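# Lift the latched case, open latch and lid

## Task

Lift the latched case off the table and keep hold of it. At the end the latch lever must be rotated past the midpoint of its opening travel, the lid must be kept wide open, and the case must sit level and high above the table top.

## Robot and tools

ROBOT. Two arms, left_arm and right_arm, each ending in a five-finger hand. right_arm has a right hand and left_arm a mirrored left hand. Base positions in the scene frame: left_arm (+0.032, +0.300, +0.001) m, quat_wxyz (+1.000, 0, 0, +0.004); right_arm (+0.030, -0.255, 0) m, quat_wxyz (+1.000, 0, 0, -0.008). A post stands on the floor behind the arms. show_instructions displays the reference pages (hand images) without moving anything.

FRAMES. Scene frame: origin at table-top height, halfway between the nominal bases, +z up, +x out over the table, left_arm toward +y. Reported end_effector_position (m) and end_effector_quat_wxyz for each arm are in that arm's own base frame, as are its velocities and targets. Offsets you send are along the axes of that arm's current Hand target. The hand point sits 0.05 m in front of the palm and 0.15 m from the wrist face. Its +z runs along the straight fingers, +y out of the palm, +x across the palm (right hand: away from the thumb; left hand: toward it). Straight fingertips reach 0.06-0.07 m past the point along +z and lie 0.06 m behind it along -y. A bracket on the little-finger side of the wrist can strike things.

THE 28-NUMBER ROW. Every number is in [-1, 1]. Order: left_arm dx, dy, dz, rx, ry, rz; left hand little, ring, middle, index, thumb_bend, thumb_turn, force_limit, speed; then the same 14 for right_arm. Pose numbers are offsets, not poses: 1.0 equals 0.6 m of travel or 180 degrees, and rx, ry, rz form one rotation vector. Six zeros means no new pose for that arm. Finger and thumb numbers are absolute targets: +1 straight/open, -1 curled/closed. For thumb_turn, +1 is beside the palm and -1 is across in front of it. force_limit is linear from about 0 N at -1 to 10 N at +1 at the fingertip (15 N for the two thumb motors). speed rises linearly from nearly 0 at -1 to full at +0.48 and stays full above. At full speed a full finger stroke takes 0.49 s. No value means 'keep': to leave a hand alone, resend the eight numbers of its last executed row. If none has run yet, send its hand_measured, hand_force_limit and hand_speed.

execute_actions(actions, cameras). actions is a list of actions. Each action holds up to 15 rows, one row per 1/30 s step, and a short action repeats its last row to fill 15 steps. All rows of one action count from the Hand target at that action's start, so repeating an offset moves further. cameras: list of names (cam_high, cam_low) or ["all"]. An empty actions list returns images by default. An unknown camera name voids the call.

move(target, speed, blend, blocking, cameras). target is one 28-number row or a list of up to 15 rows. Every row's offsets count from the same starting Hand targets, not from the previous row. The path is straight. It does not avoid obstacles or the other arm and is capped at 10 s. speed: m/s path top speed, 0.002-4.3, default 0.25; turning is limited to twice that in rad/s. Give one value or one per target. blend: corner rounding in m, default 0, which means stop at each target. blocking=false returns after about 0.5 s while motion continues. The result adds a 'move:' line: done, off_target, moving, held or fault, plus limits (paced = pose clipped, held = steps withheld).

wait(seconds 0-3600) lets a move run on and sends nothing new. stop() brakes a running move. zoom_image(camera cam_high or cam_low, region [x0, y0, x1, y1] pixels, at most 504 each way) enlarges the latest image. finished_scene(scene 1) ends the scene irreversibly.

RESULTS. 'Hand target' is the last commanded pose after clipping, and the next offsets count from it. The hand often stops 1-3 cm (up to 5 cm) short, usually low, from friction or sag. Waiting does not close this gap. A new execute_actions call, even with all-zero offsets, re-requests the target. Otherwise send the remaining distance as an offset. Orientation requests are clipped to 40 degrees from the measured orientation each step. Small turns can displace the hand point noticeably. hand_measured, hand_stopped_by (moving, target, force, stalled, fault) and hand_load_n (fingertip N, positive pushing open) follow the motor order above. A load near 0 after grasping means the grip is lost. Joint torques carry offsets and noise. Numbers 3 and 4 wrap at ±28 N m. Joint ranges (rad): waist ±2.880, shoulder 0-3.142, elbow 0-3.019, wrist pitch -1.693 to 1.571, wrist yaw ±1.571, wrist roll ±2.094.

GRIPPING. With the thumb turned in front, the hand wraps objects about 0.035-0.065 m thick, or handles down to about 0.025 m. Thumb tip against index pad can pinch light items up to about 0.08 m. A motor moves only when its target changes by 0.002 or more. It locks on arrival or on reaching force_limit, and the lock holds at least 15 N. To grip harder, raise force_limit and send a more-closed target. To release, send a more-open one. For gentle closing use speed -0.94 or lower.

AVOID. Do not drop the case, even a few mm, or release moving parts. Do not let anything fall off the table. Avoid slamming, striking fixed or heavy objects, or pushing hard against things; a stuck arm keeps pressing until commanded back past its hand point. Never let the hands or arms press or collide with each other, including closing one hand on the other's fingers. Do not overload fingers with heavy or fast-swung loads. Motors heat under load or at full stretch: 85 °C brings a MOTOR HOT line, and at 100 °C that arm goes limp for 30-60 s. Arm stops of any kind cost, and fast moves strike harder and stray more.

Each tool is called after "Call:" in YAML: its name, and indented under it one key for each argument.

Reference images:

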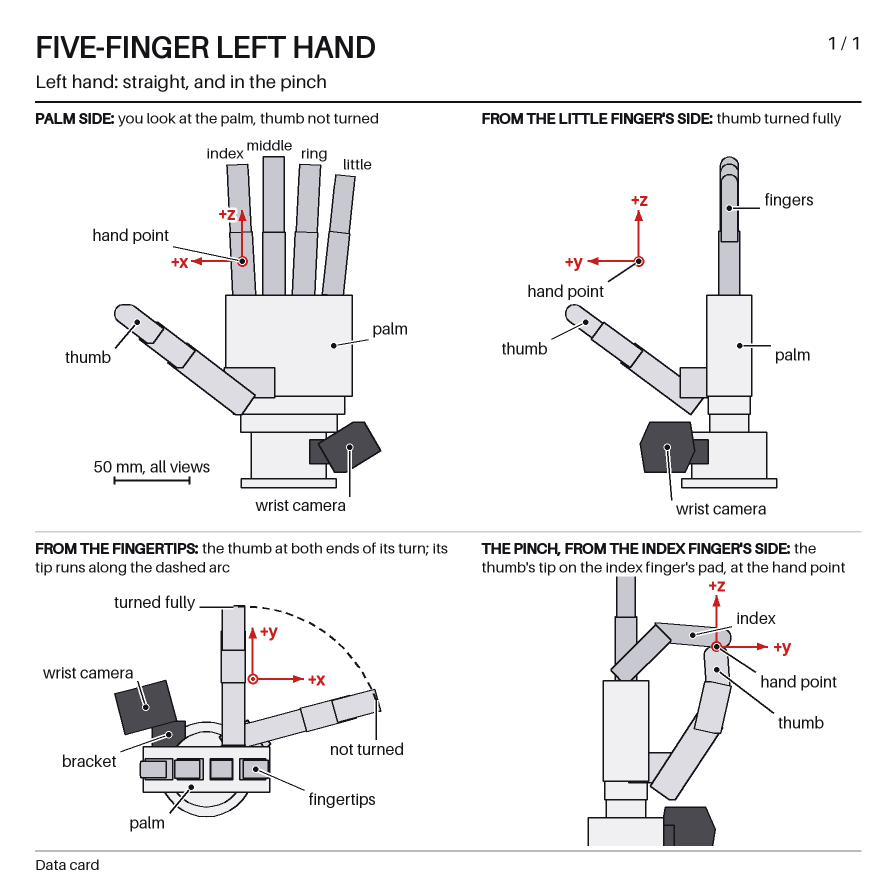

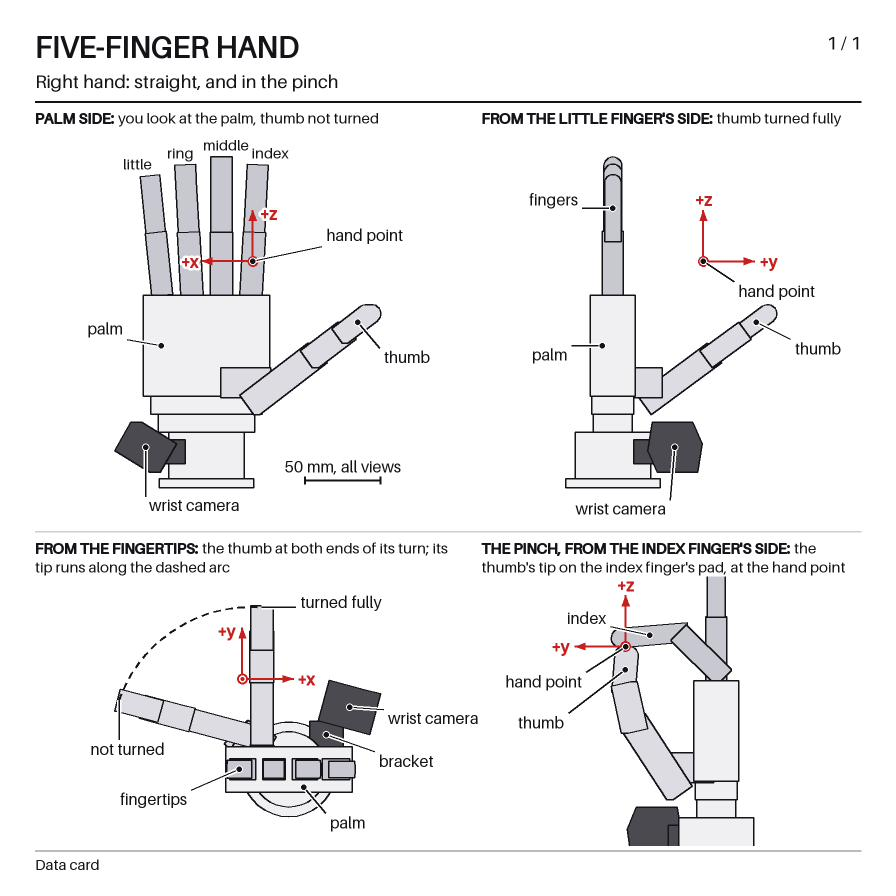

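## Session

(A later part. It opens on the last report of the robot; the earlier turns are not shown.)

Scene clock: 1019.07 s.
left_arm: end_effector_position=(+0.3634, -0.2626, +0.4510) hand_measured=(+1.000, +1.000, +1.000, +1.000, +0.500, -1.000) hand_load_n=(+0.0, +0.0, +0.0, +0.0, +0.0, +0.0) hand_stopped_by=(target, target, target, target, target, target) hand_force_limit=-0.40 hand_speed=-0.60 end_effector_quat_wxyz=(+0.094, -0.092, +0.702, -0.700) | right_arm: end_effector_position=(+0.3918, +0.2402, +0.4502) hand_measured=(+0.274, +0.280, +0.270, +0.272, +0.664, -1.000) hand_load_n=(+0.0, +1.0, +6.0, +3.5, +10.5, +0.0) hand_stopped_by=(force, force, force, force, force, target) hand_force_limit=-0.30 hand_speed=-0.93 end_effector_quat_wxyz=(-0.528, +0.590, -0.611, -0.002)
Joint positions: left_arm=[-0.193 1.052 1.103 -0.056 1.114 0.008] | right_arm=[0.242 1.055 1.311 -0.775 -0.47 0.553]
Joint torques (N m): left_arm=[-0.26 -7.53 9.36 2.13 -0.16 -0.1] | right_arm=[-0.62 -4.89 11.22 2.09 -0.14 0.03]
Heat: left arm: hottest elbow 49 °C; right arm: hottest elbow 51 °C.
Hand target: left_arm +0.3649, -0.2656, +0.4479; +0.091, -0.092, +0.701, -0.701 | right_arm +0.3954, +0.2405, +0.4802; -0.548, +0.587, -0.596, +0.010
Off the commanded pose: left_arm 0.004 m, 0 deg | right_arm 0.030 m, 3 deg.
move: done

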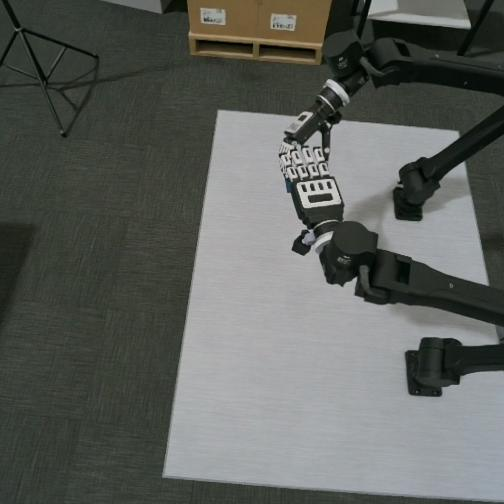

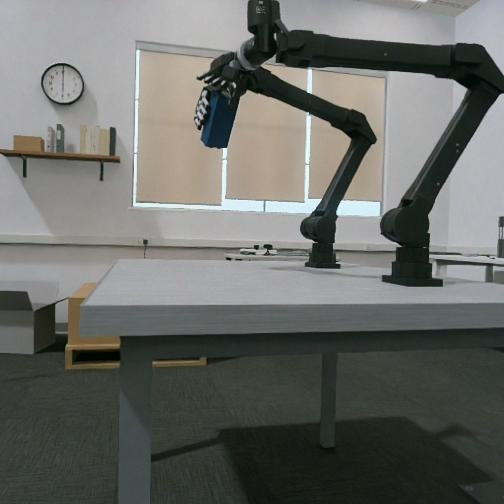

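Call:
move:
  target: [0,0,0,0,0,0,1,1,1,0.66,0.0,-1,-0.4,-0.8,0,0,0,0,0,0,0.25,0.24,0.18,0.16,0.5,-1,-0.3,-0.93]
  speed: 0.02
  cameras: ["cam_low"]

Call:
zoom_image:
  camera: "cam_low"
  region: [208, 80, 244, 110]

Scene clock: 1023.13 s.
left_arm: end_effector_position=(+0.3634, -0.2626, +0.4510) hand_measured=(+1.000, +1.000, +1.000, +0.660, +0.000, -1.000) hand_load_n=(+0.0, +0.0, +0.0, +0.0, +0.5, +0.0) hand_stopped_by=(target, target, target, target, target, target) hand_force_limit=-0.40 hand_speed=-0.80 end_effector_quat_wxyz=(+0.094, -0.092, +0.702, -0.700) | right_arm: end_effector_position=(+0.3918, +0.2402, +0.4502) hand_measured=(+0.274, +0.280, +0.270, +0.272, +0.664, -1.000) hand_load_n=(+0.0, +1.0, +6.0, +3.5, +10.0, +0.0) hand_stopped_by=(force, force, force, force, force, target) hand_force_limit=-0.30 hand_speed=-0.93 end_effector_quat_wxyz=(-0.528, +0.590, -0.611, -0.002)
Joint positions: left_arm=[-0.193 1.052 1.103 -0.055 1.114 0.008] | right_arm=[0.242 1.055 1.311 -0.775 -0.47 0.553]
Joint torques (N m): left_arm=[-0.26 -7.53 9.36 2.14 -0.16 -0.1] | right_arm=[-0.56 -4.84 11.21 2.09 -0.14 0.02]
Heat: left arm: hottest elbow 49 °C; right arm: hottest elbow 51 °C.
Hand target: left_arm +0.3649, -0.2656, +0.4479; +0.091, -0.092, +0.701, -0.701 | right_arm +0.3954, +0.2405, +0.4802; -0.548, +0.587, -0.596, +0.010
Off the commanded pose: left_arm 0.005 m, 0 deg | right_arm 0.030 m, 3 deg.
move: done

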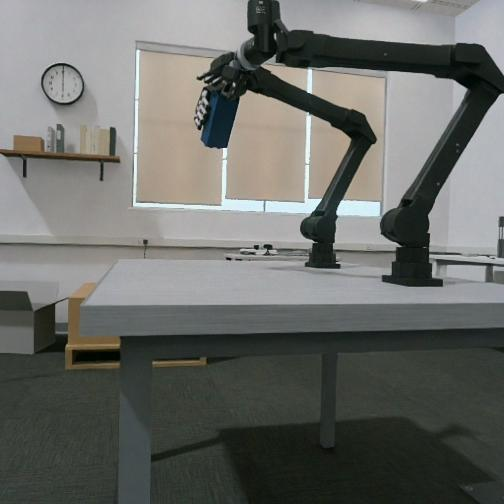

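Scaled by 14.000.

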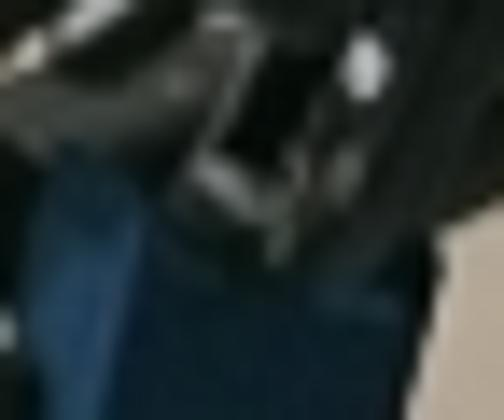

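Call:
zoom_image:
  camera: "cam_low"
  region: [218, 84, 242, 108]

Call:
zoom_image:
  camera: "cam_low"
  region: [190, 40, 262, 112]

Scaled by 21.000.

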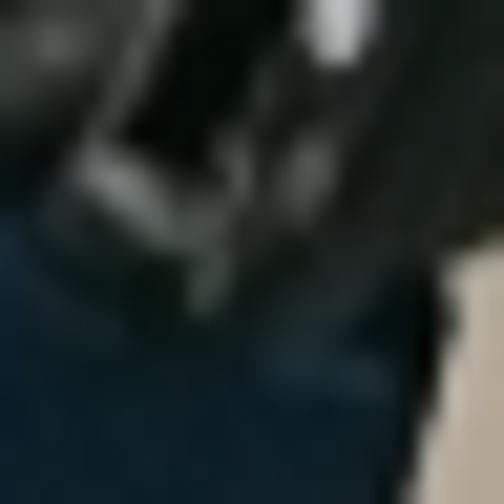

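Scaled by 7.000.

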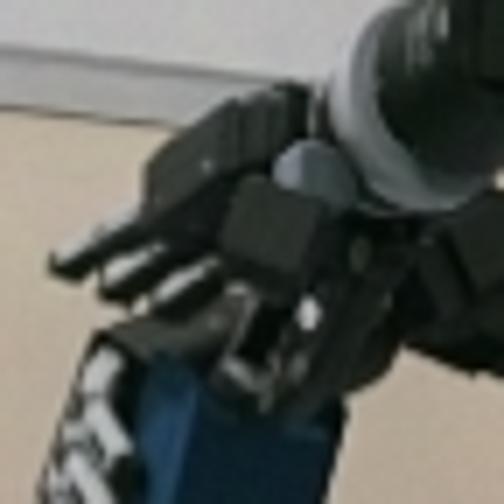

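Call:
move:
  target: [-0.010,0,0,0,0,0,1,1,1,0.66,0.0,-1,-0.4,-0.8,0,0,0,0,0,0,0.25,0.24,0.18,0.16,0.5,-1,-0.3,-0.93]
  speed: 0.02
  cameras: ["cam_low"]

Call:
zoom_image:
  camera: "cam_low"
  region: [210, 80, 246, 110]

Scene clock: 1033.67 s.
left_arm: end_effector_position=(+0.3680, -0.2637, +0.4455) hand_measured=(+1.000, +1.000, +1.000, +0.660, +0.000, -1.000) hand_load_n=(+0.0, +0.0, +0.0, +0.0, +0.0, +0.0) hand_stopped_by=(target, target, target, target, target, target) hand_force_limit=-0.40 hand_speed=-0.80 end_effector_quat_wxyz=(+0.089, -0.095, +0.703, -0.699) | right_arm: end_effector_position=(+0.3918, +0.2402, +0.4502) hand_measured=(+0.274, +0.280, +0.270, +0.272, +0.664, -1.000) hand_load_n=(+0.0, +1.0, +5.5, +4.0, +10.5, +0.0) hand_stopped_by=(force, force, force, force, force, target) hand_force_limit=-0.30 hand_speed=-0.93 end_effector_quat_wxyz=(-0.528, +0.590, -0.611, -0.002)
Joint positions: left_arm=[-0.193 1.068 1.103 -0.051 1.117 0.008] | right_arm=[0.242 1.055 1.311 -0.775 -0.47 0.553]
Joint torques (N m): left_arm=[0.38 -7.65 10.07 2.15 0.05 -0.1] | right_arm=[-0.62 -4.89 11.22 2.07 -0.15 0.02]
Heat: left arm: hottest elbow 50 °C; right arm: hottest elbow 50 °C.
Hand target: left_arm +0.3707, -0.2641, +0.4478; +0.091, -0.092, +0.701, -0.701 | right_arm +0.3954, +0.2405, +0.4802; -0.548, +0.587, -0.596, +0.010
Off the commanded pose: left_arm 0.004 m, 1 deg | right_arm 0.030 m, 3 deg.
move: done

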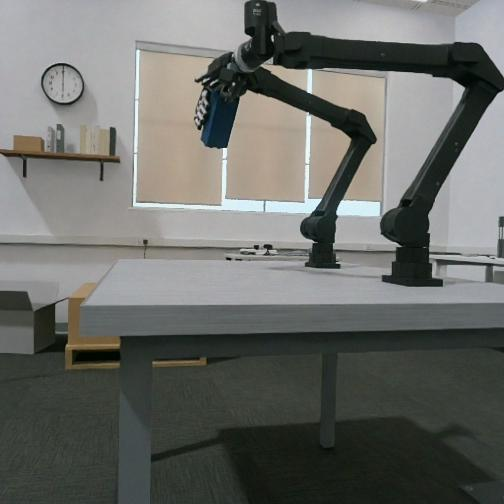

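Scaled by 14.000.

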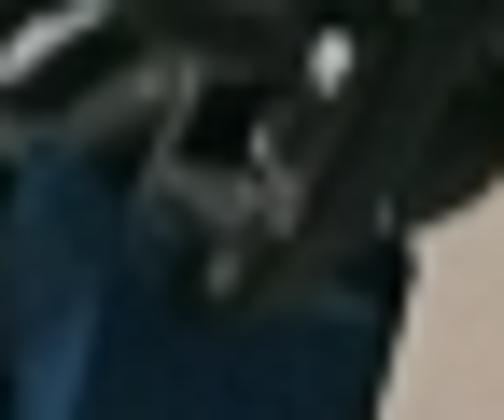

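Call:
move:
  target:
    - [-0.0037,-0.075,-0.0078,0,0,0,1,1,1,0.66,0.0,-1,-0.4,-0.8,0,0,0,0,0,0,0.25,0.24,0.18,0.16,0.5,-1,-0.3,-0.93]
    - [-0.002,-0.0003,-0.0014,0,0,0,1,1,1,0.66,0.0,-1,-0.4,-0.8,0,0,0,0,0,0,0.25,0.24,0.18,0.16,0.5,-1,-0.3,-0.93]
  speed: 0.04
  cameras: ["cam_low"]

Call:
zoom_image:
  camera: "cam_low"
  region: [210, 80, 246, 110]

Scene clock: 1040.10 s.
left_arm: end_effector_position=(+0.3708, -0.2608, +0.4495) hand_measured=(+1.000, +1.000, +1.000, +0.660, +0.000, -1.000) hand_load_n=(+0.0, -0.5, +0.0, +0.0, +0.0, +0.0) hand_stopped_by=(target, target, target, target, target, target) hand_force_limit=-0.40 hand_speed=-0.80 end_effector_quat_wxyz=(+0.092, -0.093, +0.702, -0.700) | right_arm: end_effector_position=(+0.3919, +0.2400, +0.4502) hand_measured=(+0.274, +0.280, +0.270, +0.272, +0.664, -1.000) hand_load_n=(+0.0, +1.0, +6.0, +4.0, +10.5, +0.0) hand_stopped_by=(force, force, force, force, force, target) hand_force_limit=-0.30 hand_speed=-0.93 end_effector_quat_wxyz=(-0.528, +0.590, -0.611, -0.002)
Joint positions: left_arm=[-0.184 1.073 1.114 -0.05 1.125 0.008] | right_arm=[0.242 1.055 1.311 -0.775 -0.47 0.553]
Joint torques (N m): left_arm=[-0.09 -8.12 9.4 2.13 -0.16 -0.1] | right_arm=[-0.62 -4.89 11.22 2.07 -0.17 0.03]
Heat: left arm: hottest elbow 51 °C; right arm: hottest elbow 50 °C.
Hand target: left_arm +0.3716, -0.2630, +0.4482; +0.091, -0.092, +0.701, -0.701 | right_arm +0.3954, +0.2404, +0.4802; -0.548, +0.587, -0.596, +0.010
Off the commanded pose: left_arm 0.003 m, 0 deg | right_arm 0.030 m, 3 deg.
move: done

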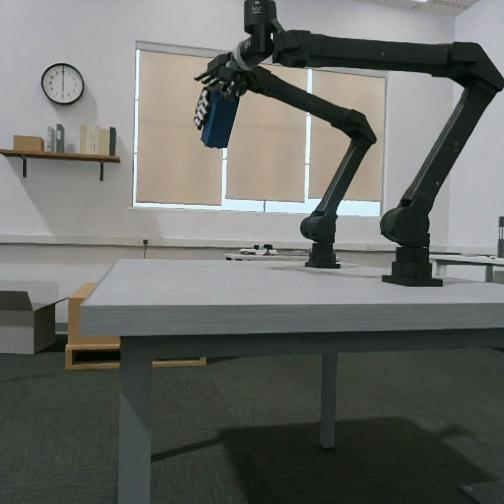

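Scaled by 14.000.

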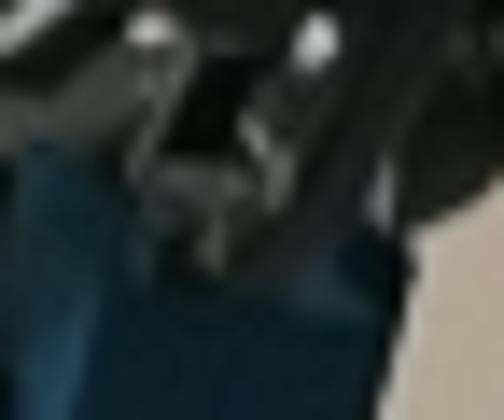

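Call:
move:
  target: [0,0,0.015,0,0,0,1,1,1,0.66,-0.05,-1,-0.4,-0.8,0,0,0,0,0,0,0.25,0.24,0.18,0.16,0.5,-1,-0.3,-0.93]
  speed: 0.01
  cameras: ["cam_low"]

Call:
zoom_image:
  camera: "cam_low"
  region: [210, 80, 246, 110]

Scene clock: 1042.80 s.
left_arm: end_effector_position=(+0.3721, -0.2672, +0.4483) hand_measured=(+1.000, +1.000, +1.000, +0.660, -0.050, -1.000) hand_load_n=(+0.0, +0.0, +0.0, -0.5, +0.0, +0.0) hand_stopped_by=(target, target, target, target, target, target) hand_force_limit=-0.40 hand_speed=-0.80 end_effector_quat_wxyz=(+0.094, -0.095, +0.702, -0.699) | right_arm: end_effector_position=(+0.3921, +0.2399, +0.4501) hand_measured=(+0.274, +0.280, +0.270, +0.272, +0.664, -1.000) hand_load_n=(+0.0, +1.5, +6.0, +3.5, +10.5, +0.0) hand_stopped_by=(force, force, force, force, force, target) hand_force_limit=-0.30 hand_speed=-0.93 end_effector_quat_wxyz=(-0.528, +0.590, -0.611, -0.001)
Joint positions: left_arm=[-0.201 1.077 1.114 -0.047 1.102 0.008] | right_arm=[0.242 1.055 1.311 -0.775 -0.469 0.553]
Joint torques (N m): left_arm=[-0.5 -7.71 9.98 2.14 -0.16 -0.1] | right_arm=[-0.56 -4.84 11.19 2.07 -0.2 0.02]
Heat: left arm: hottest elbow 51 °C; right arm: hottest elbow 50 °C.
Hand target: left_arm +0.3740, -0.2716, +0.4481; +0.091, -0.092, +0.701, -0.701 | right_arm +0.3955, +0.2404, +0.4802; -0.548, +0.586, -0.596, +0.010
Off the commanded pose: left_arm 0.005 m, 0 deg | right_arm 0.030 m, 3 deg.
move: done

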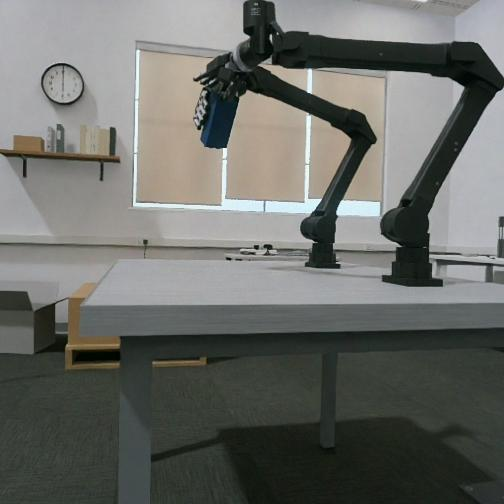

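Scaled by 14.000.

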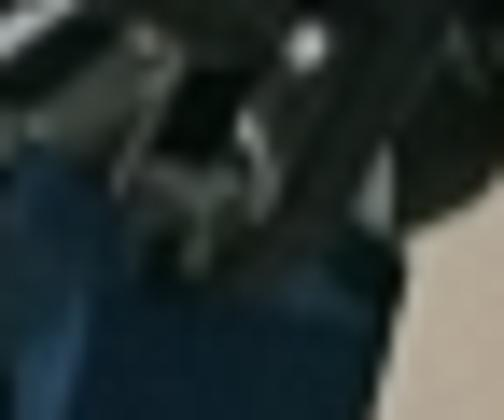

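Call:
move:
  target: [0,0,0,0,0,0,1,1,1,0.3,-0.05,-1,-0.5,-0.85,0,0,0,0,0,0,0.25,0.24,0.18,0.16,0.5,-1,-0.3,-0.93]
  speed: 0.01
  cameras: ["all"]

Call:
zoom_image:
  camera: "cam_low"
  region: [210, 80, 246, 110]

Scene clock: 1044.70 s.
left_arm: end_effector_position=(+0.3718, -0.2679, +0.4488) hand_measured=(+1.000, +1.000, +1.000, +0.496, -0.050, -1.000) hand_load_n=(+0.0, +0.0, -0.5, +2.0, +1.0, +0.0) hand_stopped_by=(target, target, target, force, target, target) hand_force_limit=-0.50 hand_speed=-0.85 end_effector_quat_wxyz=(+0.094, -0.093, +0.702, -0.700) | right_arm: end_effector_position=(+0.3926, +0.2399, +0.4493) hand_measured=(+0.274, +0.280, +0.270, +0.272, +0.664, -1.000) hand_load_n=(+0.0, +1.5, +6.0, +3.5, +10.0, +0.0) hand_stopped_by=(force, force, force, force, force, target) hand_force_limit=-0.30 hand_speed=-0.93 end_effector_quat_wxyz=(-0.527, +0.590, -0.611, -0.001)
Joint positions: left_arm=[-0.203 1.077 1.114 -0.043 1.102 0.008] | right_arm=[0.242 1.056 1.311 -0.775 -0.468 0.552]
Joint torques (N m): left_arm=[-0.32 -7.71 9.99 2 -0.15 -0.1] | right_arm=[-0.62 -5.07 11.23 2.09 -0.21 0.04]
Heat: left arm: hottest elbow 51 °C; right arm: hottest elbow 50 °C.
Hand target: left_arm +0.3739, -0.2716, +0.4482; +0.091, -0.092, +0.701, -0.701 | right_arm +0.3955, +0.2404, +0.4802; -0.548, +0.586, -0.596, +0.010
Off the commanded pose: left_arm 0.004 m, 0 deg | right_arm 0.031 m, 3 deg.
move: done

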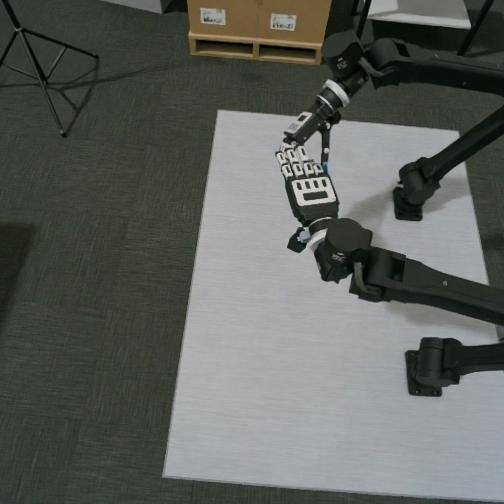

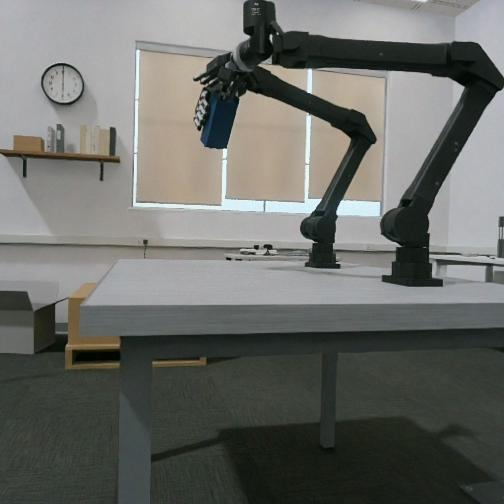

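Scaled by 14.000.

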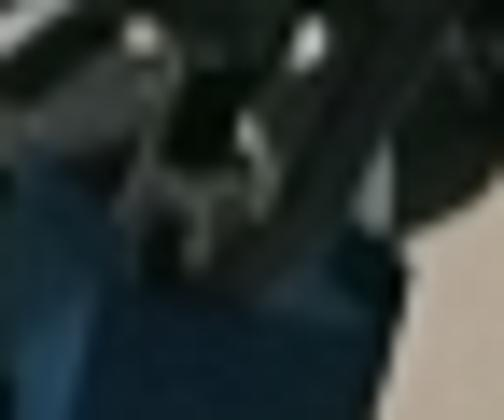

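Call:
move:
  target: [0,0,0,0,0,0,1,1,1,0.2,-0.05,-1,-0.1,-0.85,0,0,0,0,0,0,0.25,0.24,0.18,0.16,0.5,-1,-0.3,-0.93]
  speed: 0.01
  cameras: ["cam_low"]

Call:
zoom_image:
  camera: "cam_low"
  region: [210, 80, 246, 110]

Scene clock: 1046.90 s.
left_arm: end_effector_position=(+0.3719, -0.2681, +0.4489) hand_measured=(+1.000, +1.000, +1.000, +0.484, -0.050, -1.000) hand_load_n=(+0.0, +0.0, +0.0, +3.5, +2.0, +0.0) hand_stopped_by=(target, target, target, force, target, target) hand_force_limit=-0.10 hand_speed=-0.85 end_effector_quat_wxyz=(+0.095, -0.093, +0.702, -0.700) | right_arm: end_effector_position=(+0.3926, +0.2399, +0.4493) hand_measured=(+0.274, +0.280, +0.270, +0.272, +0.664, -1.000) hand_load_n=(+0.0, +1.5, +5.5, +3.5, +10.5, +0.0) hand_stopped_by=(force, force, force, force, force, target) hand_force_limit=-0.30 hand_speed=-0.93 end_effector_quat_wxyz=(-0.527, +0.590, -0.611, -0.001)
Joint positions: left_arm=[-0.203 1.077 1.114 -0.042 1.102 0.008] | right_arm=[0.242 1.056 1.311 -0.775 -0.468 0.552]
Joint torques (N m): left_arm=[-0.32 -7.65 10 1.99 -0.13 -0.1] | right_arm=[-0.56 -5.01 11.21 2.09 -0.21 0.04]
Heat: left arm: hottest elbow 51 °C; right arm: hottest elbow 50 °C.
Hand target: left_arm +0.3740, -0.2716, +0.4482; +0.091, -0.092, +0.701, -0.701 | right_arm +0.3954, +0.2404, +0.4803; -0.548, +0.586, -0.596, +0.010
Off the commanded pose: left_arm 0.004 m, 0 deg | right_arm 0.031 m, 3 deg.
move: done

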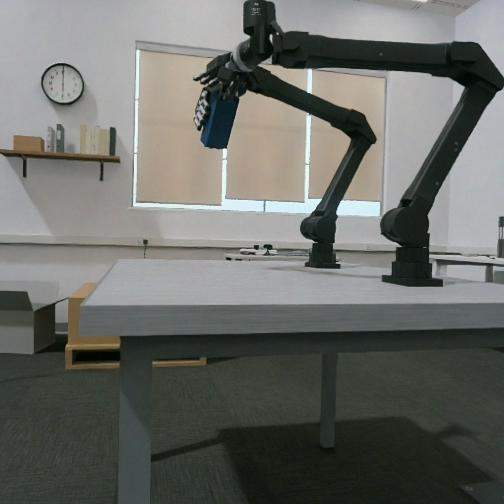

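Scaled by 14.000.

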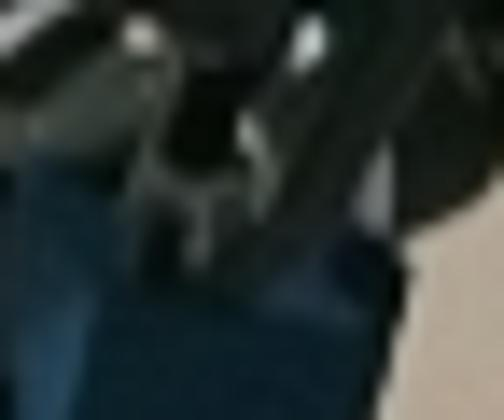

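Call:
move:
  target: [0,0,0,0,0,0,1,1,1,0.2,-0.3,-1,0.1,-0.85,0,0,0,0,0,0,0.25,0.24,0.18,0.16,0.5,-1,-0.3,-0.93]
  speed: 0.01
  cameras: ["cam_low"]

Call:
zoom_image:
  camera: "cam_low"
  region: [210, 80, 246, 110]

Scene clock: 1048.63 s.
left_arm: end_effector_position=(+0.3718, -0.2691, +0.4494) hand_measured=(+1.000, +1.000, +1.000, +0.486, -0.166, -1.000) hand_load_n=(+0.0, +0.0, +0.0, +12.0, +7.5, +0.0) hand_stopped_by=(target, target, target, force, force, target) hand_force_limit=0.10 hand_speed=-0.85 end_effector_quat_wxyz=(+0.094, -0.094, +0.701, -0.700) | right_arm: end_effector_position=(+0.3917, +0.2407, +0.4497) hand_measured=(+0.274, +0.280, +0.270, +0.272, +0.664, -1.000) hand_load_n=(+0.0, +1.0, +5.5, +3.0, +11.0, +0.0) hand_stopped_by=(force, force, force, force, force, target) hand_force_limit=-0.30 hand_speed=-0.93 end_effector_quat_wxyz=(-0.528, +0.591, -0.610, -0.004)
Joint positions: left_arm=[-0.206 1.077 1.114 -0.04 1.098 0.004] | right_arm=[0.242 1.056 1.311 -0.775 -0.474 0.552]
Joint torques (N m): left_arm=[-0.09 -7.71 9.99 1.89 0.05 -0.06] | right_arm=[-0.62 -5.01 11.21 2.07 -0.02 0.04]
Heat: left arm: hottest elbow 51 °C; right arm: hottest elbow 50 °C.
Hand target: left_arm +0.3740, -0.2716, +0.4482; +0.091, -0.092, +0.701, -0.701 | right_arm +0.3954, +0.2405, +0.4803; -0.548, +0.586, -0.596, +0.010
Off the commanded pose: left_arm 0.004 m, 0 deg | right_arm 0.031 m, 3 deg.
move: done

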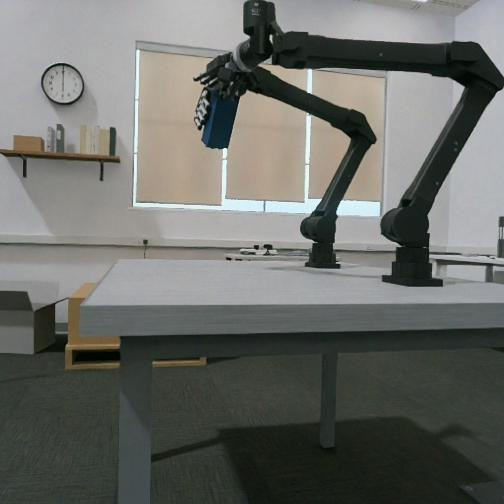

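Scaled by 14.000.

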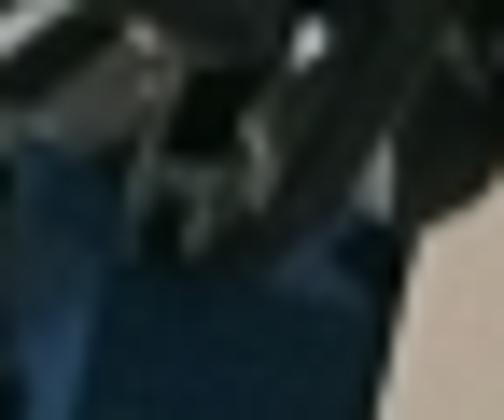

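Call:
move:
  target: [0,0,0,0,0,0,1,1,1,0.2,-0.4,-1,0.3,-0.85,0,0,0,0,0,0,0.25,0.24,0.18,0.16,0.5,-1,-0.3,-0.93]
  speed: 0.01
  cameras: ["all"]

Call:
zoom_image:
  camera: "cam_low"
  region: [210, 80, 246, 110]

Scene clock: 1052.63 s.
left_arm: end_effector_position=(+0.3713, -0.2700, +0.4497) hand_measured=(+1.000, +1.000, +1.000, +0.486, -0.226, -1.000) hand_load_n=(+0.0, +0.0, -0.5, +15.0, +9.0, +0.0) hand_stopped_by=(target, target, target, force, force, target) hand_force_limit=0.30 hand_speed=-0.85 end_effector_quat_wxyz=(+0.094, -0.094, +0.701, -0.701) | right_arm: end_effector_position=(+0.3908, +0.2419, +0.4498) hand_measured=(+0.274, +0.280, +0.270, +0.272, +0.664, -1.000) hand_load_n=(+0.0, +0.5, +6.0, +3.5, +11.5, +0.0) hand_stopped_by=(force, force, force, force, force, target) hand_force_limit=-0.30 hand_speed=-0.93 end_effector_quat_wxyz=(-0.528, +0.592, -0.609, -0.005)
Joint positions: left_arm=[-0.208 1.077 1.114 -0.038 1.097 0.001] | right_arm=[0.245 1.056 1.311 -0.775 -0.475 0.552]
Joint torques (N m): left_arm=[0.09 -7.65 9.99 1.84 0.08 -0.03] | right_arm=[-0.79 -5.01 11.22 2.07 0.02 0.04]
Heat: left arm: hottest elbow 51 °C; right arm: hottest elbow 50 °C.
Hand target: left_arm +0.3739, -0.2716, +0.4482; +0.091, -0.092, +0.701, -0.701 | right_arm +0.3954, +0.2404, +0.4803; -0.548, +0.586, -0.596, +0.010
Off the commanded pose: left_arm 0.003 m, 0 deg | right_arm 0.031 m, 3 deg.
move: done

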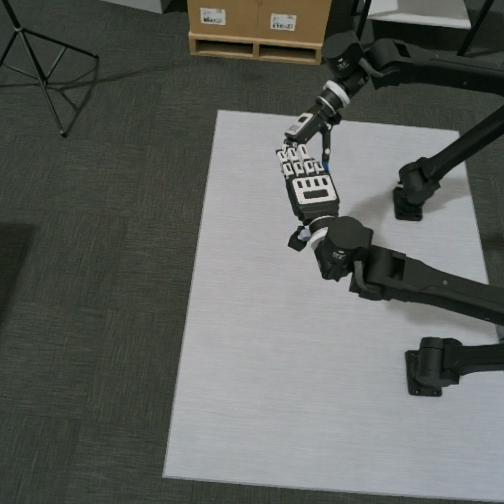

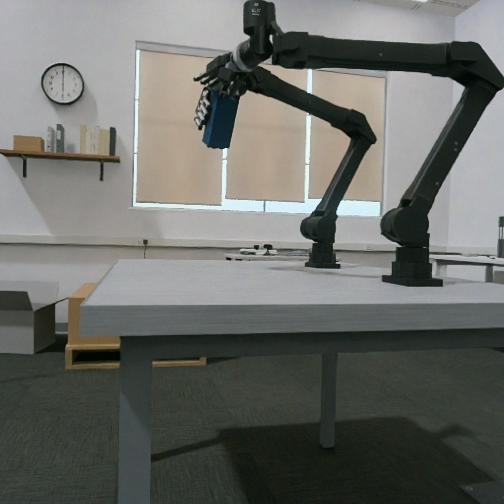

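Scaled by 14.000.

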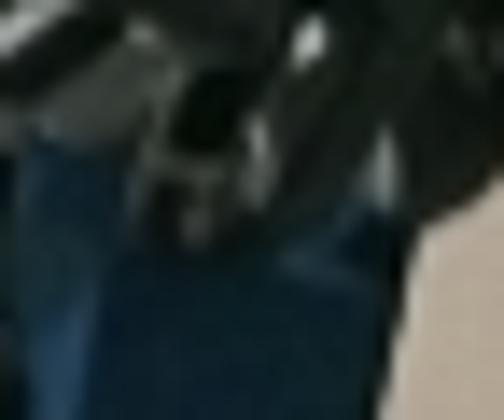

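Call:
zoom_image:
  camera: "cam_low"
  region: [186, 70, 250, 156]

Call:
zoom_image:
  camera: "cam_high"
  region: [272, 110, 342, 200]

Scaled by 5.860.

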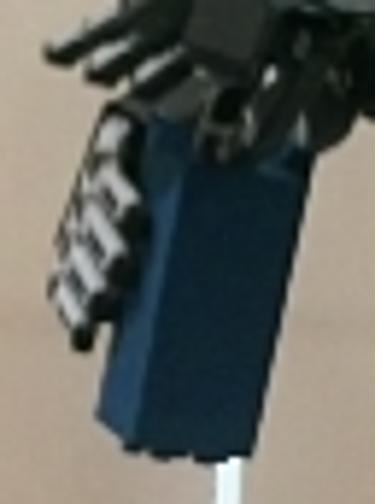

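Scaled by 5.600.

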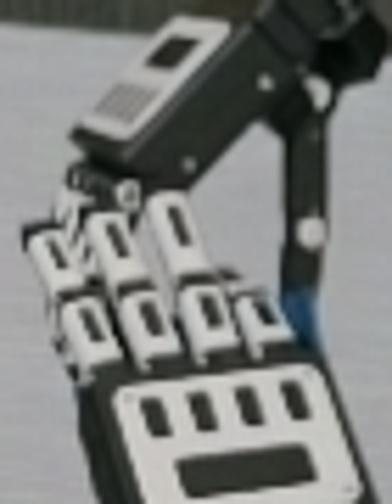

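Call:
move:
  target: [0,0,0,0,0,0,1,1,1,0.52,-0.4,-1,0.3,-0.85,0,0,0,0,0,0,0.25,0.24,0.18,0.16,0.5,-1,-0.3,-0.93]
  speed: 0.01
  cameras: ["cam_low"]

Call:
zoom_image:
  camera: "cam_low"
  region: [210, 80, 246, 110]

Scene clock: 1062.37 s.
left_arm: end_effector_position=(+0.3718, -0.2701, +0.4491) hand_measured=(+1.000, +1.000, +1.000, +0.520, -0.226, -1.000) hand_load_n=(+0.0, +0.0, +0.0, +6.0, +4.5, +0.0) hand_stopped_by=(target, target, target, target, force, target) hand_force_limit=0.30 hand_speed=-0.85 end_effector_quat_wxyz=(+0.093, -0.094, +0.701, -0.700) | right_arm: end_effector_position=(+0.3909, +0.2418, +0.4498) hand_measured=(+0.274, +0.280, +0.270, +0.272, +0.664, -1.000) hand_load_n=(+0.0, +1.0, +6.0, +3.5, +11.0, +0.0) hand_stopped_by=(force, force, force, force, force, target) hand_force_limit=-0.30 hand_speed=-0.93 end_effector_quat_wxyz=(-0.528, +0.592, -0.609, -0.004)
Joint positions: left_arm=[-0.208 1.078 1.114 -0.038 1.097 0.001] | right_arm=[0.245 1.056 1.311 -0.775 -0.475 0.552]
Joint torques (N m): left_arm=[0.09 -7.82 9.99 1.83 0.1 -0.03] | right_arm=[-0.79 -5.01 11.22 2.09 0 0.04]
Heat: left arm: hottest elbow 52 °C; right arm: hottest elbow 50 °C.
Hand target: left_arm +0.3739, -0.2716, +0.4482; +0.091, -0.092, +0.701, -0.701 | right_arm +0.3954, +0.2404, +0.4803; -0.548, +0.586, -0.596, +0.010
Off the commanded pose: left_arm 0.003 m, 0 deg | right_arm 0.031 m, 3 deg.
move: done

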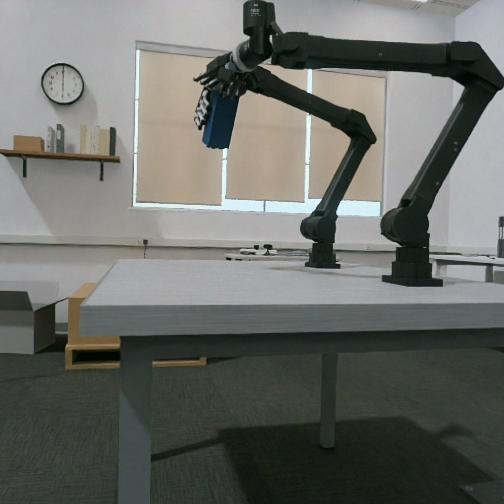

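Scaled by 14.000.

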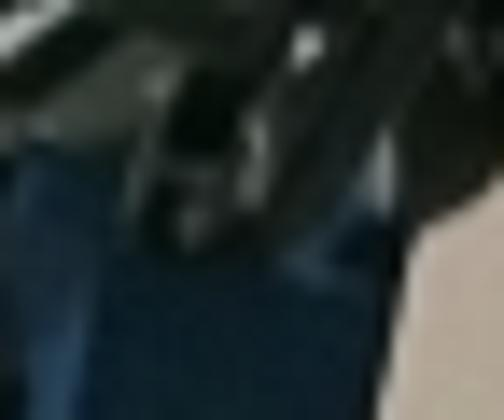

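Call:
move:
  target: [0,0,0,0,0,0,1,1,1,0.52,-0.5,-1,0.2,-0.85,0,0,0,0,0,0,0.25,0.24,0.18,0.16,0.5,-1,-0.3,-0.93]
  speed: 0.01
  cameras: ["cam_low"]

Call:
zoom_image:
  camera: "cam_low"
  region: [210, 80, 246, 110]

Scene clock: 1064.50 s.
left_arm: end_effector_position=(+0.3719, -0.2702, +0.4489) hand_measured=(+1.000, +1.000, +1.000, +0.522, -0.264, -1.000) hand_load_n=(+0.0, +0.0, +0.0, +10.5, +8.5, +0.0) hand_stopped_by=(target, target, target, target, force, target) hand_force_limit=0.20 hand_speed=-0.85 end_effector_quat_wxyz=(+0.093, -0.094, +0.701, -0.700) | right_arm: end_effector_position=(+0.3909, +0.2418, +0.4498) hand_measured=(+0.274, +0.280, +0.270, +0.272, +0.664, -1.000) hand_load_n=(+0.0, +0.5, +6.0, +3.5, +10.5, +0.0) hand_stopped_by=(force, force, force, force, force, target) hand_force_limit=-0.30 hand_speed=-0.93 end_effector_quat_wxyz=(-0.528, +0.592, -0.609, -0.004)
Joint positions: left_arm=[-0.209 1.079 1.114 -0.038 1.097 0.001] | right_arm=[0.245 1.056 1.311 -0.775 -0.475 0.552]
Joint torques (N m): left_arm=[0.09 -7.82 9.99 1.84 0.1 -0.03] | right_arm=[-0.79 -5.01 11.22 2.07 0 0.04]
Heat: left arm: hottest elbow 52 °C; right arm: hottest elbow 50 °C.
Hand target: left_arm +0.3740, -0.2717, +0.4480; +0.091, -0.092, +0.701, -0.701 | right_arm +0.3954, +0.2404, +0.4803; -0.548, +0.586, -0.596, +0.010
Off the commanded pose: left_arm 0.003 m, 0 deg | right_arm 0.031 m, 3 deg.
move: done

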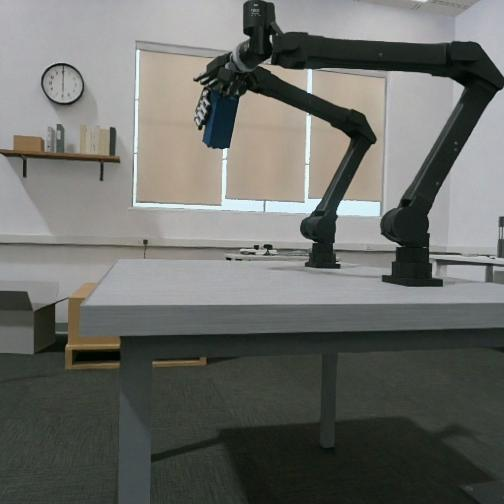

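Scaled by 14.000.

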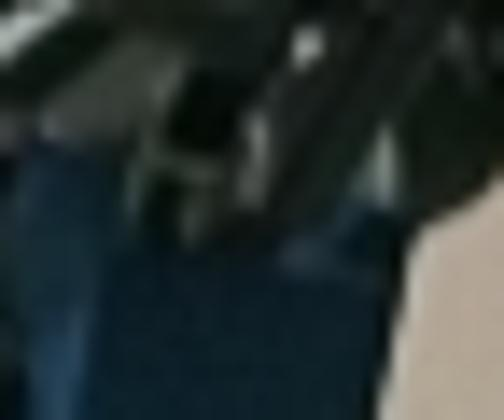

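Call:
move:
  target: [0,-0.025,0,0,0,0,1,1,1,0.52,-0.5,-1,0.2,-0.85,0,0,0,0,0,0,0.25,0.24,0.18,0.16,0.5,-1,-0.3,-0.93]
  speed: 0.01

Call:
move:
  target: [0,-0.015,0,0,0,0,1,1,1,0.52,-0.5,-1,0.2,-0.85,0,0,0,0,0,0,0.25,0.24,0.18,0.16,0.5,-1,-0.3,-0.93]
  speed: 0.01
  cameras: ["cam_low"]

Call:
zoom_image:
  camera: "cam_low"
  region: [210, 80, 246, 110]

Scene clock: 1068.83 s.
left_arm: end_effector_position=(+0.3711, -0.2701, +0.4477) hand_measured=(+1.000, +1.000, +1.000, +0.522, -0.264, -1.000) hand_load_n=(+0.0, -0.5, +0.0, +11.5, +8.0, +0.0) hand_stopped_by=(target, target, target, target, force, target) hand_force_limit=0.20 hand_speed=-0.85 end_effector_quat_wxyz=(+0.089, -0.098, +0.702, -0.699) | right_arm: end_effector_position=(+0.3908, +0.2418, +0.4494) hand_measured=(+0.274, +0.280, +0.270, +0.272, +0.664, -1.000) hand_load_n=(+0.0, +0.5, +6.5, +3.0, +11.0, +0.0) hand_stopped_by=(force, force, force, force, force, target) hand_force_limit=-0.30 hand_speed=-0.93 end_effector_quat_wxyz=(-0.527, +0.592, -0.609, -0.005)
Joint positions: left_arm=[-0.209 1.079 1.114 -0.048 1.097 -0.001] | right_arm=[0.245 1.056 1.311 -0.777 -0.475 0.552]
Joint torques (N m): left_arm=[0.09 -7.82 12.96 0.88 0.11 -0.04] | right_arm=[-0.79 -5.07 11.22 2.13 0.01 0.04]
Heat: left arm: hottest elbow 52 °C; right arm: hottest elbow 50 °C.
Hand target: left_arm +0.3741, -0.2717, +0.4631; +0.091, -0.092, +0.701, -0.701 | right_arm +0.3954, +0.2404, +0.4802; -0.548, +0.586, -0.596, +0.010
Off the commanded pose: left_arm 0.016 m, 1 deg | right_arm 0.031 m, 3 deg.
move: off_target (left_arm)

Scene clock: 1070.00 s.
left_arm: end_effector_position=(+0.3703, -0.2700, +0.4491) hand_measured=(+1.000, +1.000, +1.000, +0.522, -0.264, -1.000) hand_load_n=(+0.0, +0.0, +0.0, +10.5, +8.0, +0.0) hand_stopped_by=(target, target, target, target, force, target) hand_force_limit=0.20 hand_speed=-0.85 end_effector_quat_wxyz=(+0.083, -0.104, +0.704, -0.697) | right_arm: end_effector_position=(+0.3905, +0.2421, +0.4492) hand_measured=(+0.274, +0.280, +0.270, +0.272, +0.664, -1.000) hand_load_n=(+0.0, +0.5, +6.0, +3.5, +11.0, +0.0) hand_stopped_by=(force, force, force, force, force, target) hand_force_limit=-0.30 hand_speed=-0.93 end_effector_quat_wxyz=(-0.527, +0.592, -0.609, -0.006)
Joint positions: left_arm=[-0.209 1.08 1.124 -0.074 1.097 -0.002] | right_arm=[0.245 1.057 1.311 -0.778 -0.476 0.552]
Joint torques (N m): left_arm=[0.15 -7.88 13.96 1.05 0.15 -0.02] | right_arm=[-0.79 -5.07 11.21 2.17 0.06 0.04]
Heat: left arm: hottest elbow 52 °C; right arm: hottest elbow 50 °C.
Hand target: left_arm +0.3740, -0.2717, +0.4721; +0.091, -0.092, +0.701, -0.701 | right_arm +0.3954, +0.2405, +0.4802; -0.548, +0.586, -0.596, +0.010
Off the commanded pose: left_arm 0.023 m, 2 deg | right_arm 0.031 m, 3 deg.
move: off_target (left_arm)

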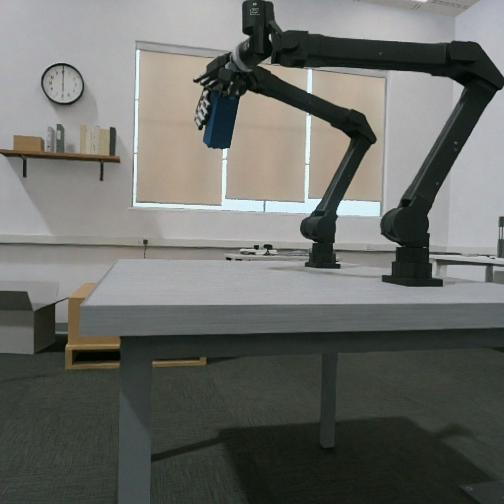

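Scaled by 14.000.

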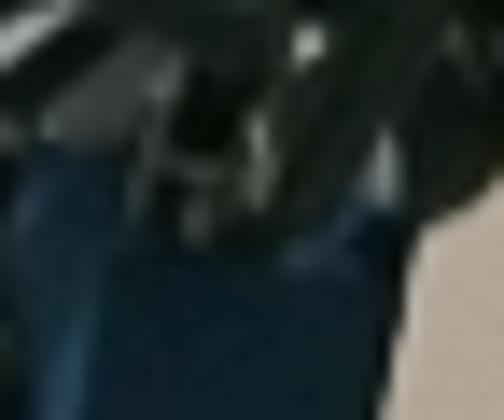

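Call:
move:
  target: [0,-0.015,0,0,0,0,1,1,1,0.52,-0.5,-1,0.2,-0.85,0,0,0,0,0,0,0.25,0.24,0.18,0.16,0.5,-1,-0.3,-0.93]
  speed: 0.01
  cameras: ["cam_low"]

Call:
zoom_image:
  camera: "cam_low"
  region: [210, 80, 246, 110]

Scene clock: 1072.50 s.
left_arm: end_effector_position=(+0.3704, -0.2700, +0.4510) hand_measured=(+1.000, +1.000, +1.000, +0.522, -0.264, -1.000) hand_load_n=(+0.0, +0.0, +0.0, +8.5, +7.5, -0.5) hand_stopped_by=(target, target, target, target, force, target) hand_force_limit=0.20 hand_speed=-0.85 end_effector_quat_wxyz=(+0.077, -0.110, +0.706, -0.695) | right_arm: end_effector_position=(+0.3905, +0.2421, +0.4492) hand_measured=(+0.274, +0.280, +0.270, +0.272, +0.664, -1.000) hand_load_n=(+0.0, +0.0, +5.5, +4.5, +10.5, +0.0) hand_stopped_by=(force, force, force, force, force, target) hand_force_limit=-0.30 hand_speed=-0.93 end_effector_quat_wxyz=(-0.527, +0.592, -0.609, -0.006)
Joint positions: left_arm=[-0.209 1.084 1.138 -0.101 1.097 -0.002] | right_arm=[0.245 1.057 1.311 -0.778 -0.476 0.552]
Joint torques (N m): left_arm=[0.21 -8.29 14.69 1.13 0.14 -0.02] | right_arm=[-0.79 -5.07 11.21 2.17 0.06 0.04]
Heat: left arm: hottest elbow 53 °C; right arm: hottest elbow 50 °C.
Hand target: left_arm +0.3741, -0.2716, +0.4812; +0.091, -0.092, +0.701, -0.701 | right_arm +0.3955, +0.2405, +0.4802; -0.548, +0.586, -0.596, +0.010
Off the commanded pose: left_arm 0.030 m, 3 deg | right_arm 0.031 m, 3 deg.
move: off_target (left_arm)

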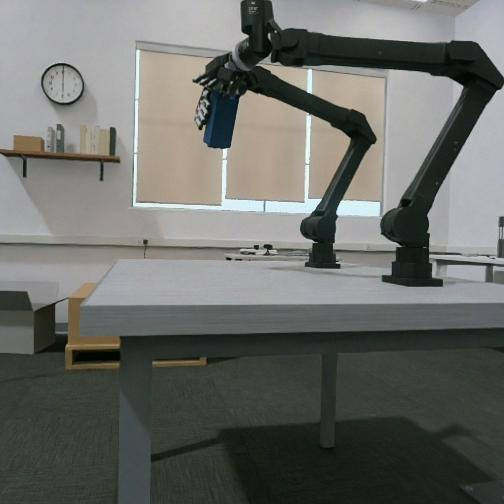

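Scaled by 14.000.

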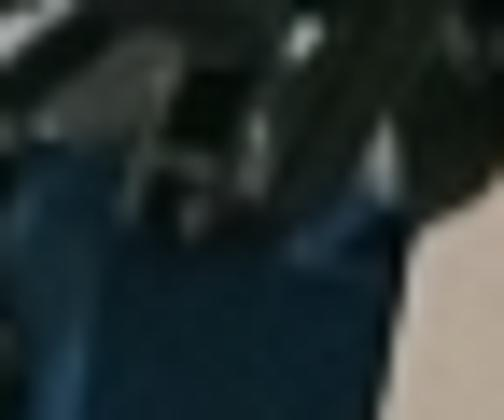

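Call:
move:
  target: [0,-0.015,0,0,0,0,1,1,1,0.52,-0.5,-1,0.2,-0.85,0,0,0,0,0,0,0.25,0.24,0.18,0.16,0.5,-1,-0.3,-0.93]
  speed: 0.01
  cameras: ["all"]

Call:
zoom_image:
  camera: "cam_low"
  region: [210, 80, 246, 110]

Call:
zoom_image:
  camera: "cam_high"
  region: [272, 110, 342, 200]

Scene clock: 1075.20 s.
left_arm: end_effector_position=(+0.3704, -0.2701, +0.4551) hand_measured=(+1.000, +1.000, +1.000, +0.522, -0.264, -1.000) hand_load_n=(+0.0, +0.0, +0.0, +7.5, +6.5, -1.0) hand_stopped_by=(target, target, target, target, force, target) hand_force_limit=0.20 hand_speed=-0.85 end_effector_quat_wxyz=(+0.073, -0.113, +0.708, -0.694) | right_arm: end_effector_position=(+0.3907, +0.2422, +0.4521) hand_measured=(+0.274, +0.280, +0.270, +0.272, +0.664, -1.000) hand_load_n=(+0.0, +0.0, +5.5, +5.0, +10.5, +0.0) hand_stopped_by=(force, force, force, force, force, target) hand_force_limit=-0.30 hand_speed=-0.93 end_effector_quat_wxyz=(-0.529, +0.592, -0.608, -0.005)
Joint positions: left_arm=[-0.209 1.088 1.155 -0.126 1.099 -0.002] | right_arm=[0.245 1.057 1.316 -0.778 -0.477 0.552]
Joint torques (N m): left_arm=[0.21 -8.59 15.28 1.35 0.12 -0.02] | right_arm=[-0.79 -5.01 10.89 2.18 0.07 0.04]
Heat: left arm: hottest elbow 53 °C; right arm: hottest elbow 50 °C.
Hand target: left_arm +0.3740, -0.2716, +0.4902; +0.091, -0.092, +0.701, -0.701 | right_arm +0.3954, +0.2405, +0.4803; -0.548, +0.586, -0.596, +0.010
Off the commanded pose: left_arm 0.035 m, 3 deg | right_arm 0.029 m, 3 deg.
move: off_target (left_arm)

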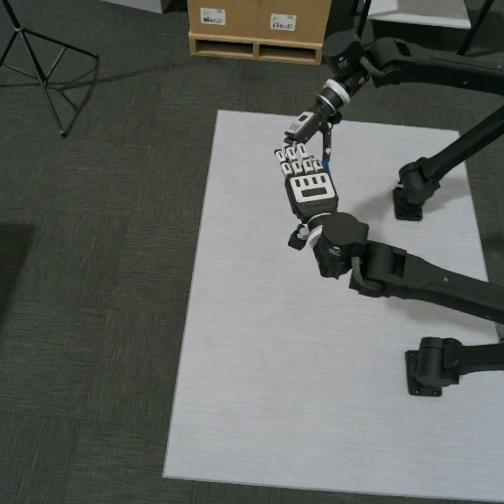

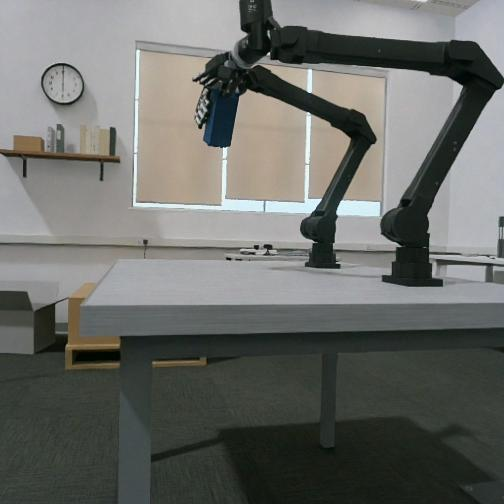

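Scaled by 14.000.

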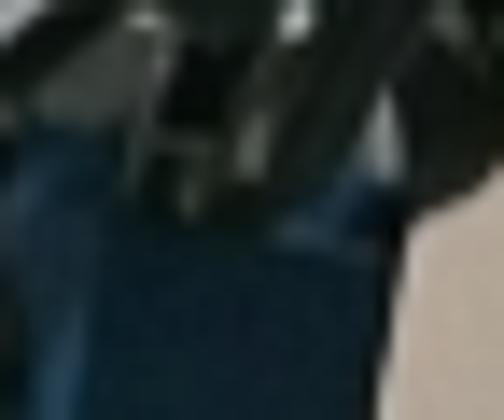

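Scaled by 5.600.

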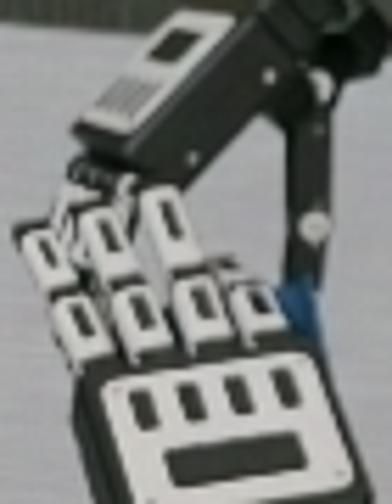

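Call:
move:
  target: [0,-0.02,0,0,0,0,1,1,1,0.52,-0.5,-1,0.2,-0.85,0,0,0,0,0,0,0.25,0.24,0.18,0.16,0.5,-1,-0.3,-0.93]
  speed: 0.01
  cameras: ["cam_low"]

Call:
zoom_image:
  camera: "cam_low"
  region: [186, 70, 250, 156]

Scene clock: 1095.10 s.
left_arm: end_effector_position=(+0.3710, -0.2703, +0.4610) hand_measured=(+1.000, +1.000, +1.000, +0.522, -0.264, -1.000) hand_load_n=(+0.0, +0.0, +0.0, +4.5, +6.0, -1.0) hand_stopped_by=(target, target, target, target, force, target) hand_force_limit=0.20 hand_speed=-0.85 end_effector_quat_wxyz=(+0.067, -0.118, +0.709, -0.692) | right_arm: end_effector_position=(+0.3909, +0.2424, +0.4561) hand_measured=(+0.274, +0.280, +0.270, +0.272, +0.664, -1.000) hand_load_n=(+0.0, +0.0, +5.0, +6.0, +10.5, +0.0) hand_stopped_by=(force, force, force, force, force, target) hand_force_limit=-0.30 hand_speed=-0.93 end_effector_quat_wxyz=(-0.532, +0.591, -0.606, -0.004)
Joint positions: left_arm=[-0.209 1.094 1.18 -0.16 1.099 -0.002] | right_arm=[0.245 1.057 1.324 -0.778 -0.477 0.554]
Joint torques (N m): left_arm=[0.26 -8.88 15.87 1.42 0.13 -0.02] | right_arm=[-0.79 -4.95 10.43 2.18 0.08 0.03]
Motor temperatures (°C): left_arm=[28 33 54 30 28 26] | right_arm=[28 32 50 28 27 29]
Heat: left arm: hottest elbow 54 °C; right arm: hottest elbow 50 °C.
Hand target: left_arm +0.3740, -0.2716, +0.5021; +0.091, -0.092, +0.701, -0.701 | right_arm +0.3954, +0.2405, +0.4802; -0.548, +0.586, -0.596, +0.010
Off the commanded pose: left_arm 0.041 m, 4 deg | right_arm 0.025 m, 3 deg.
move: off_target (left_arm)

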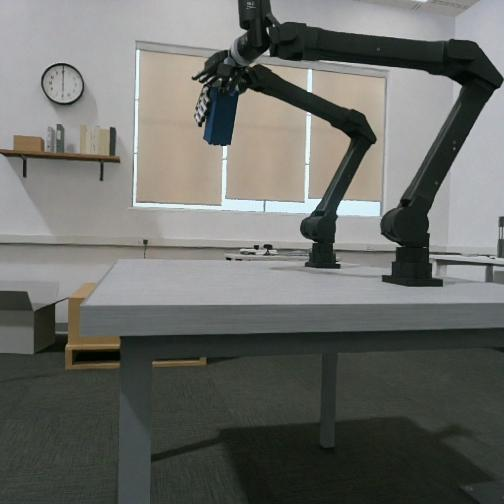

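Scaled by 5.860.

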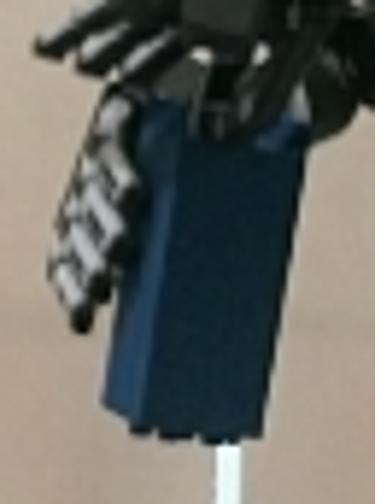

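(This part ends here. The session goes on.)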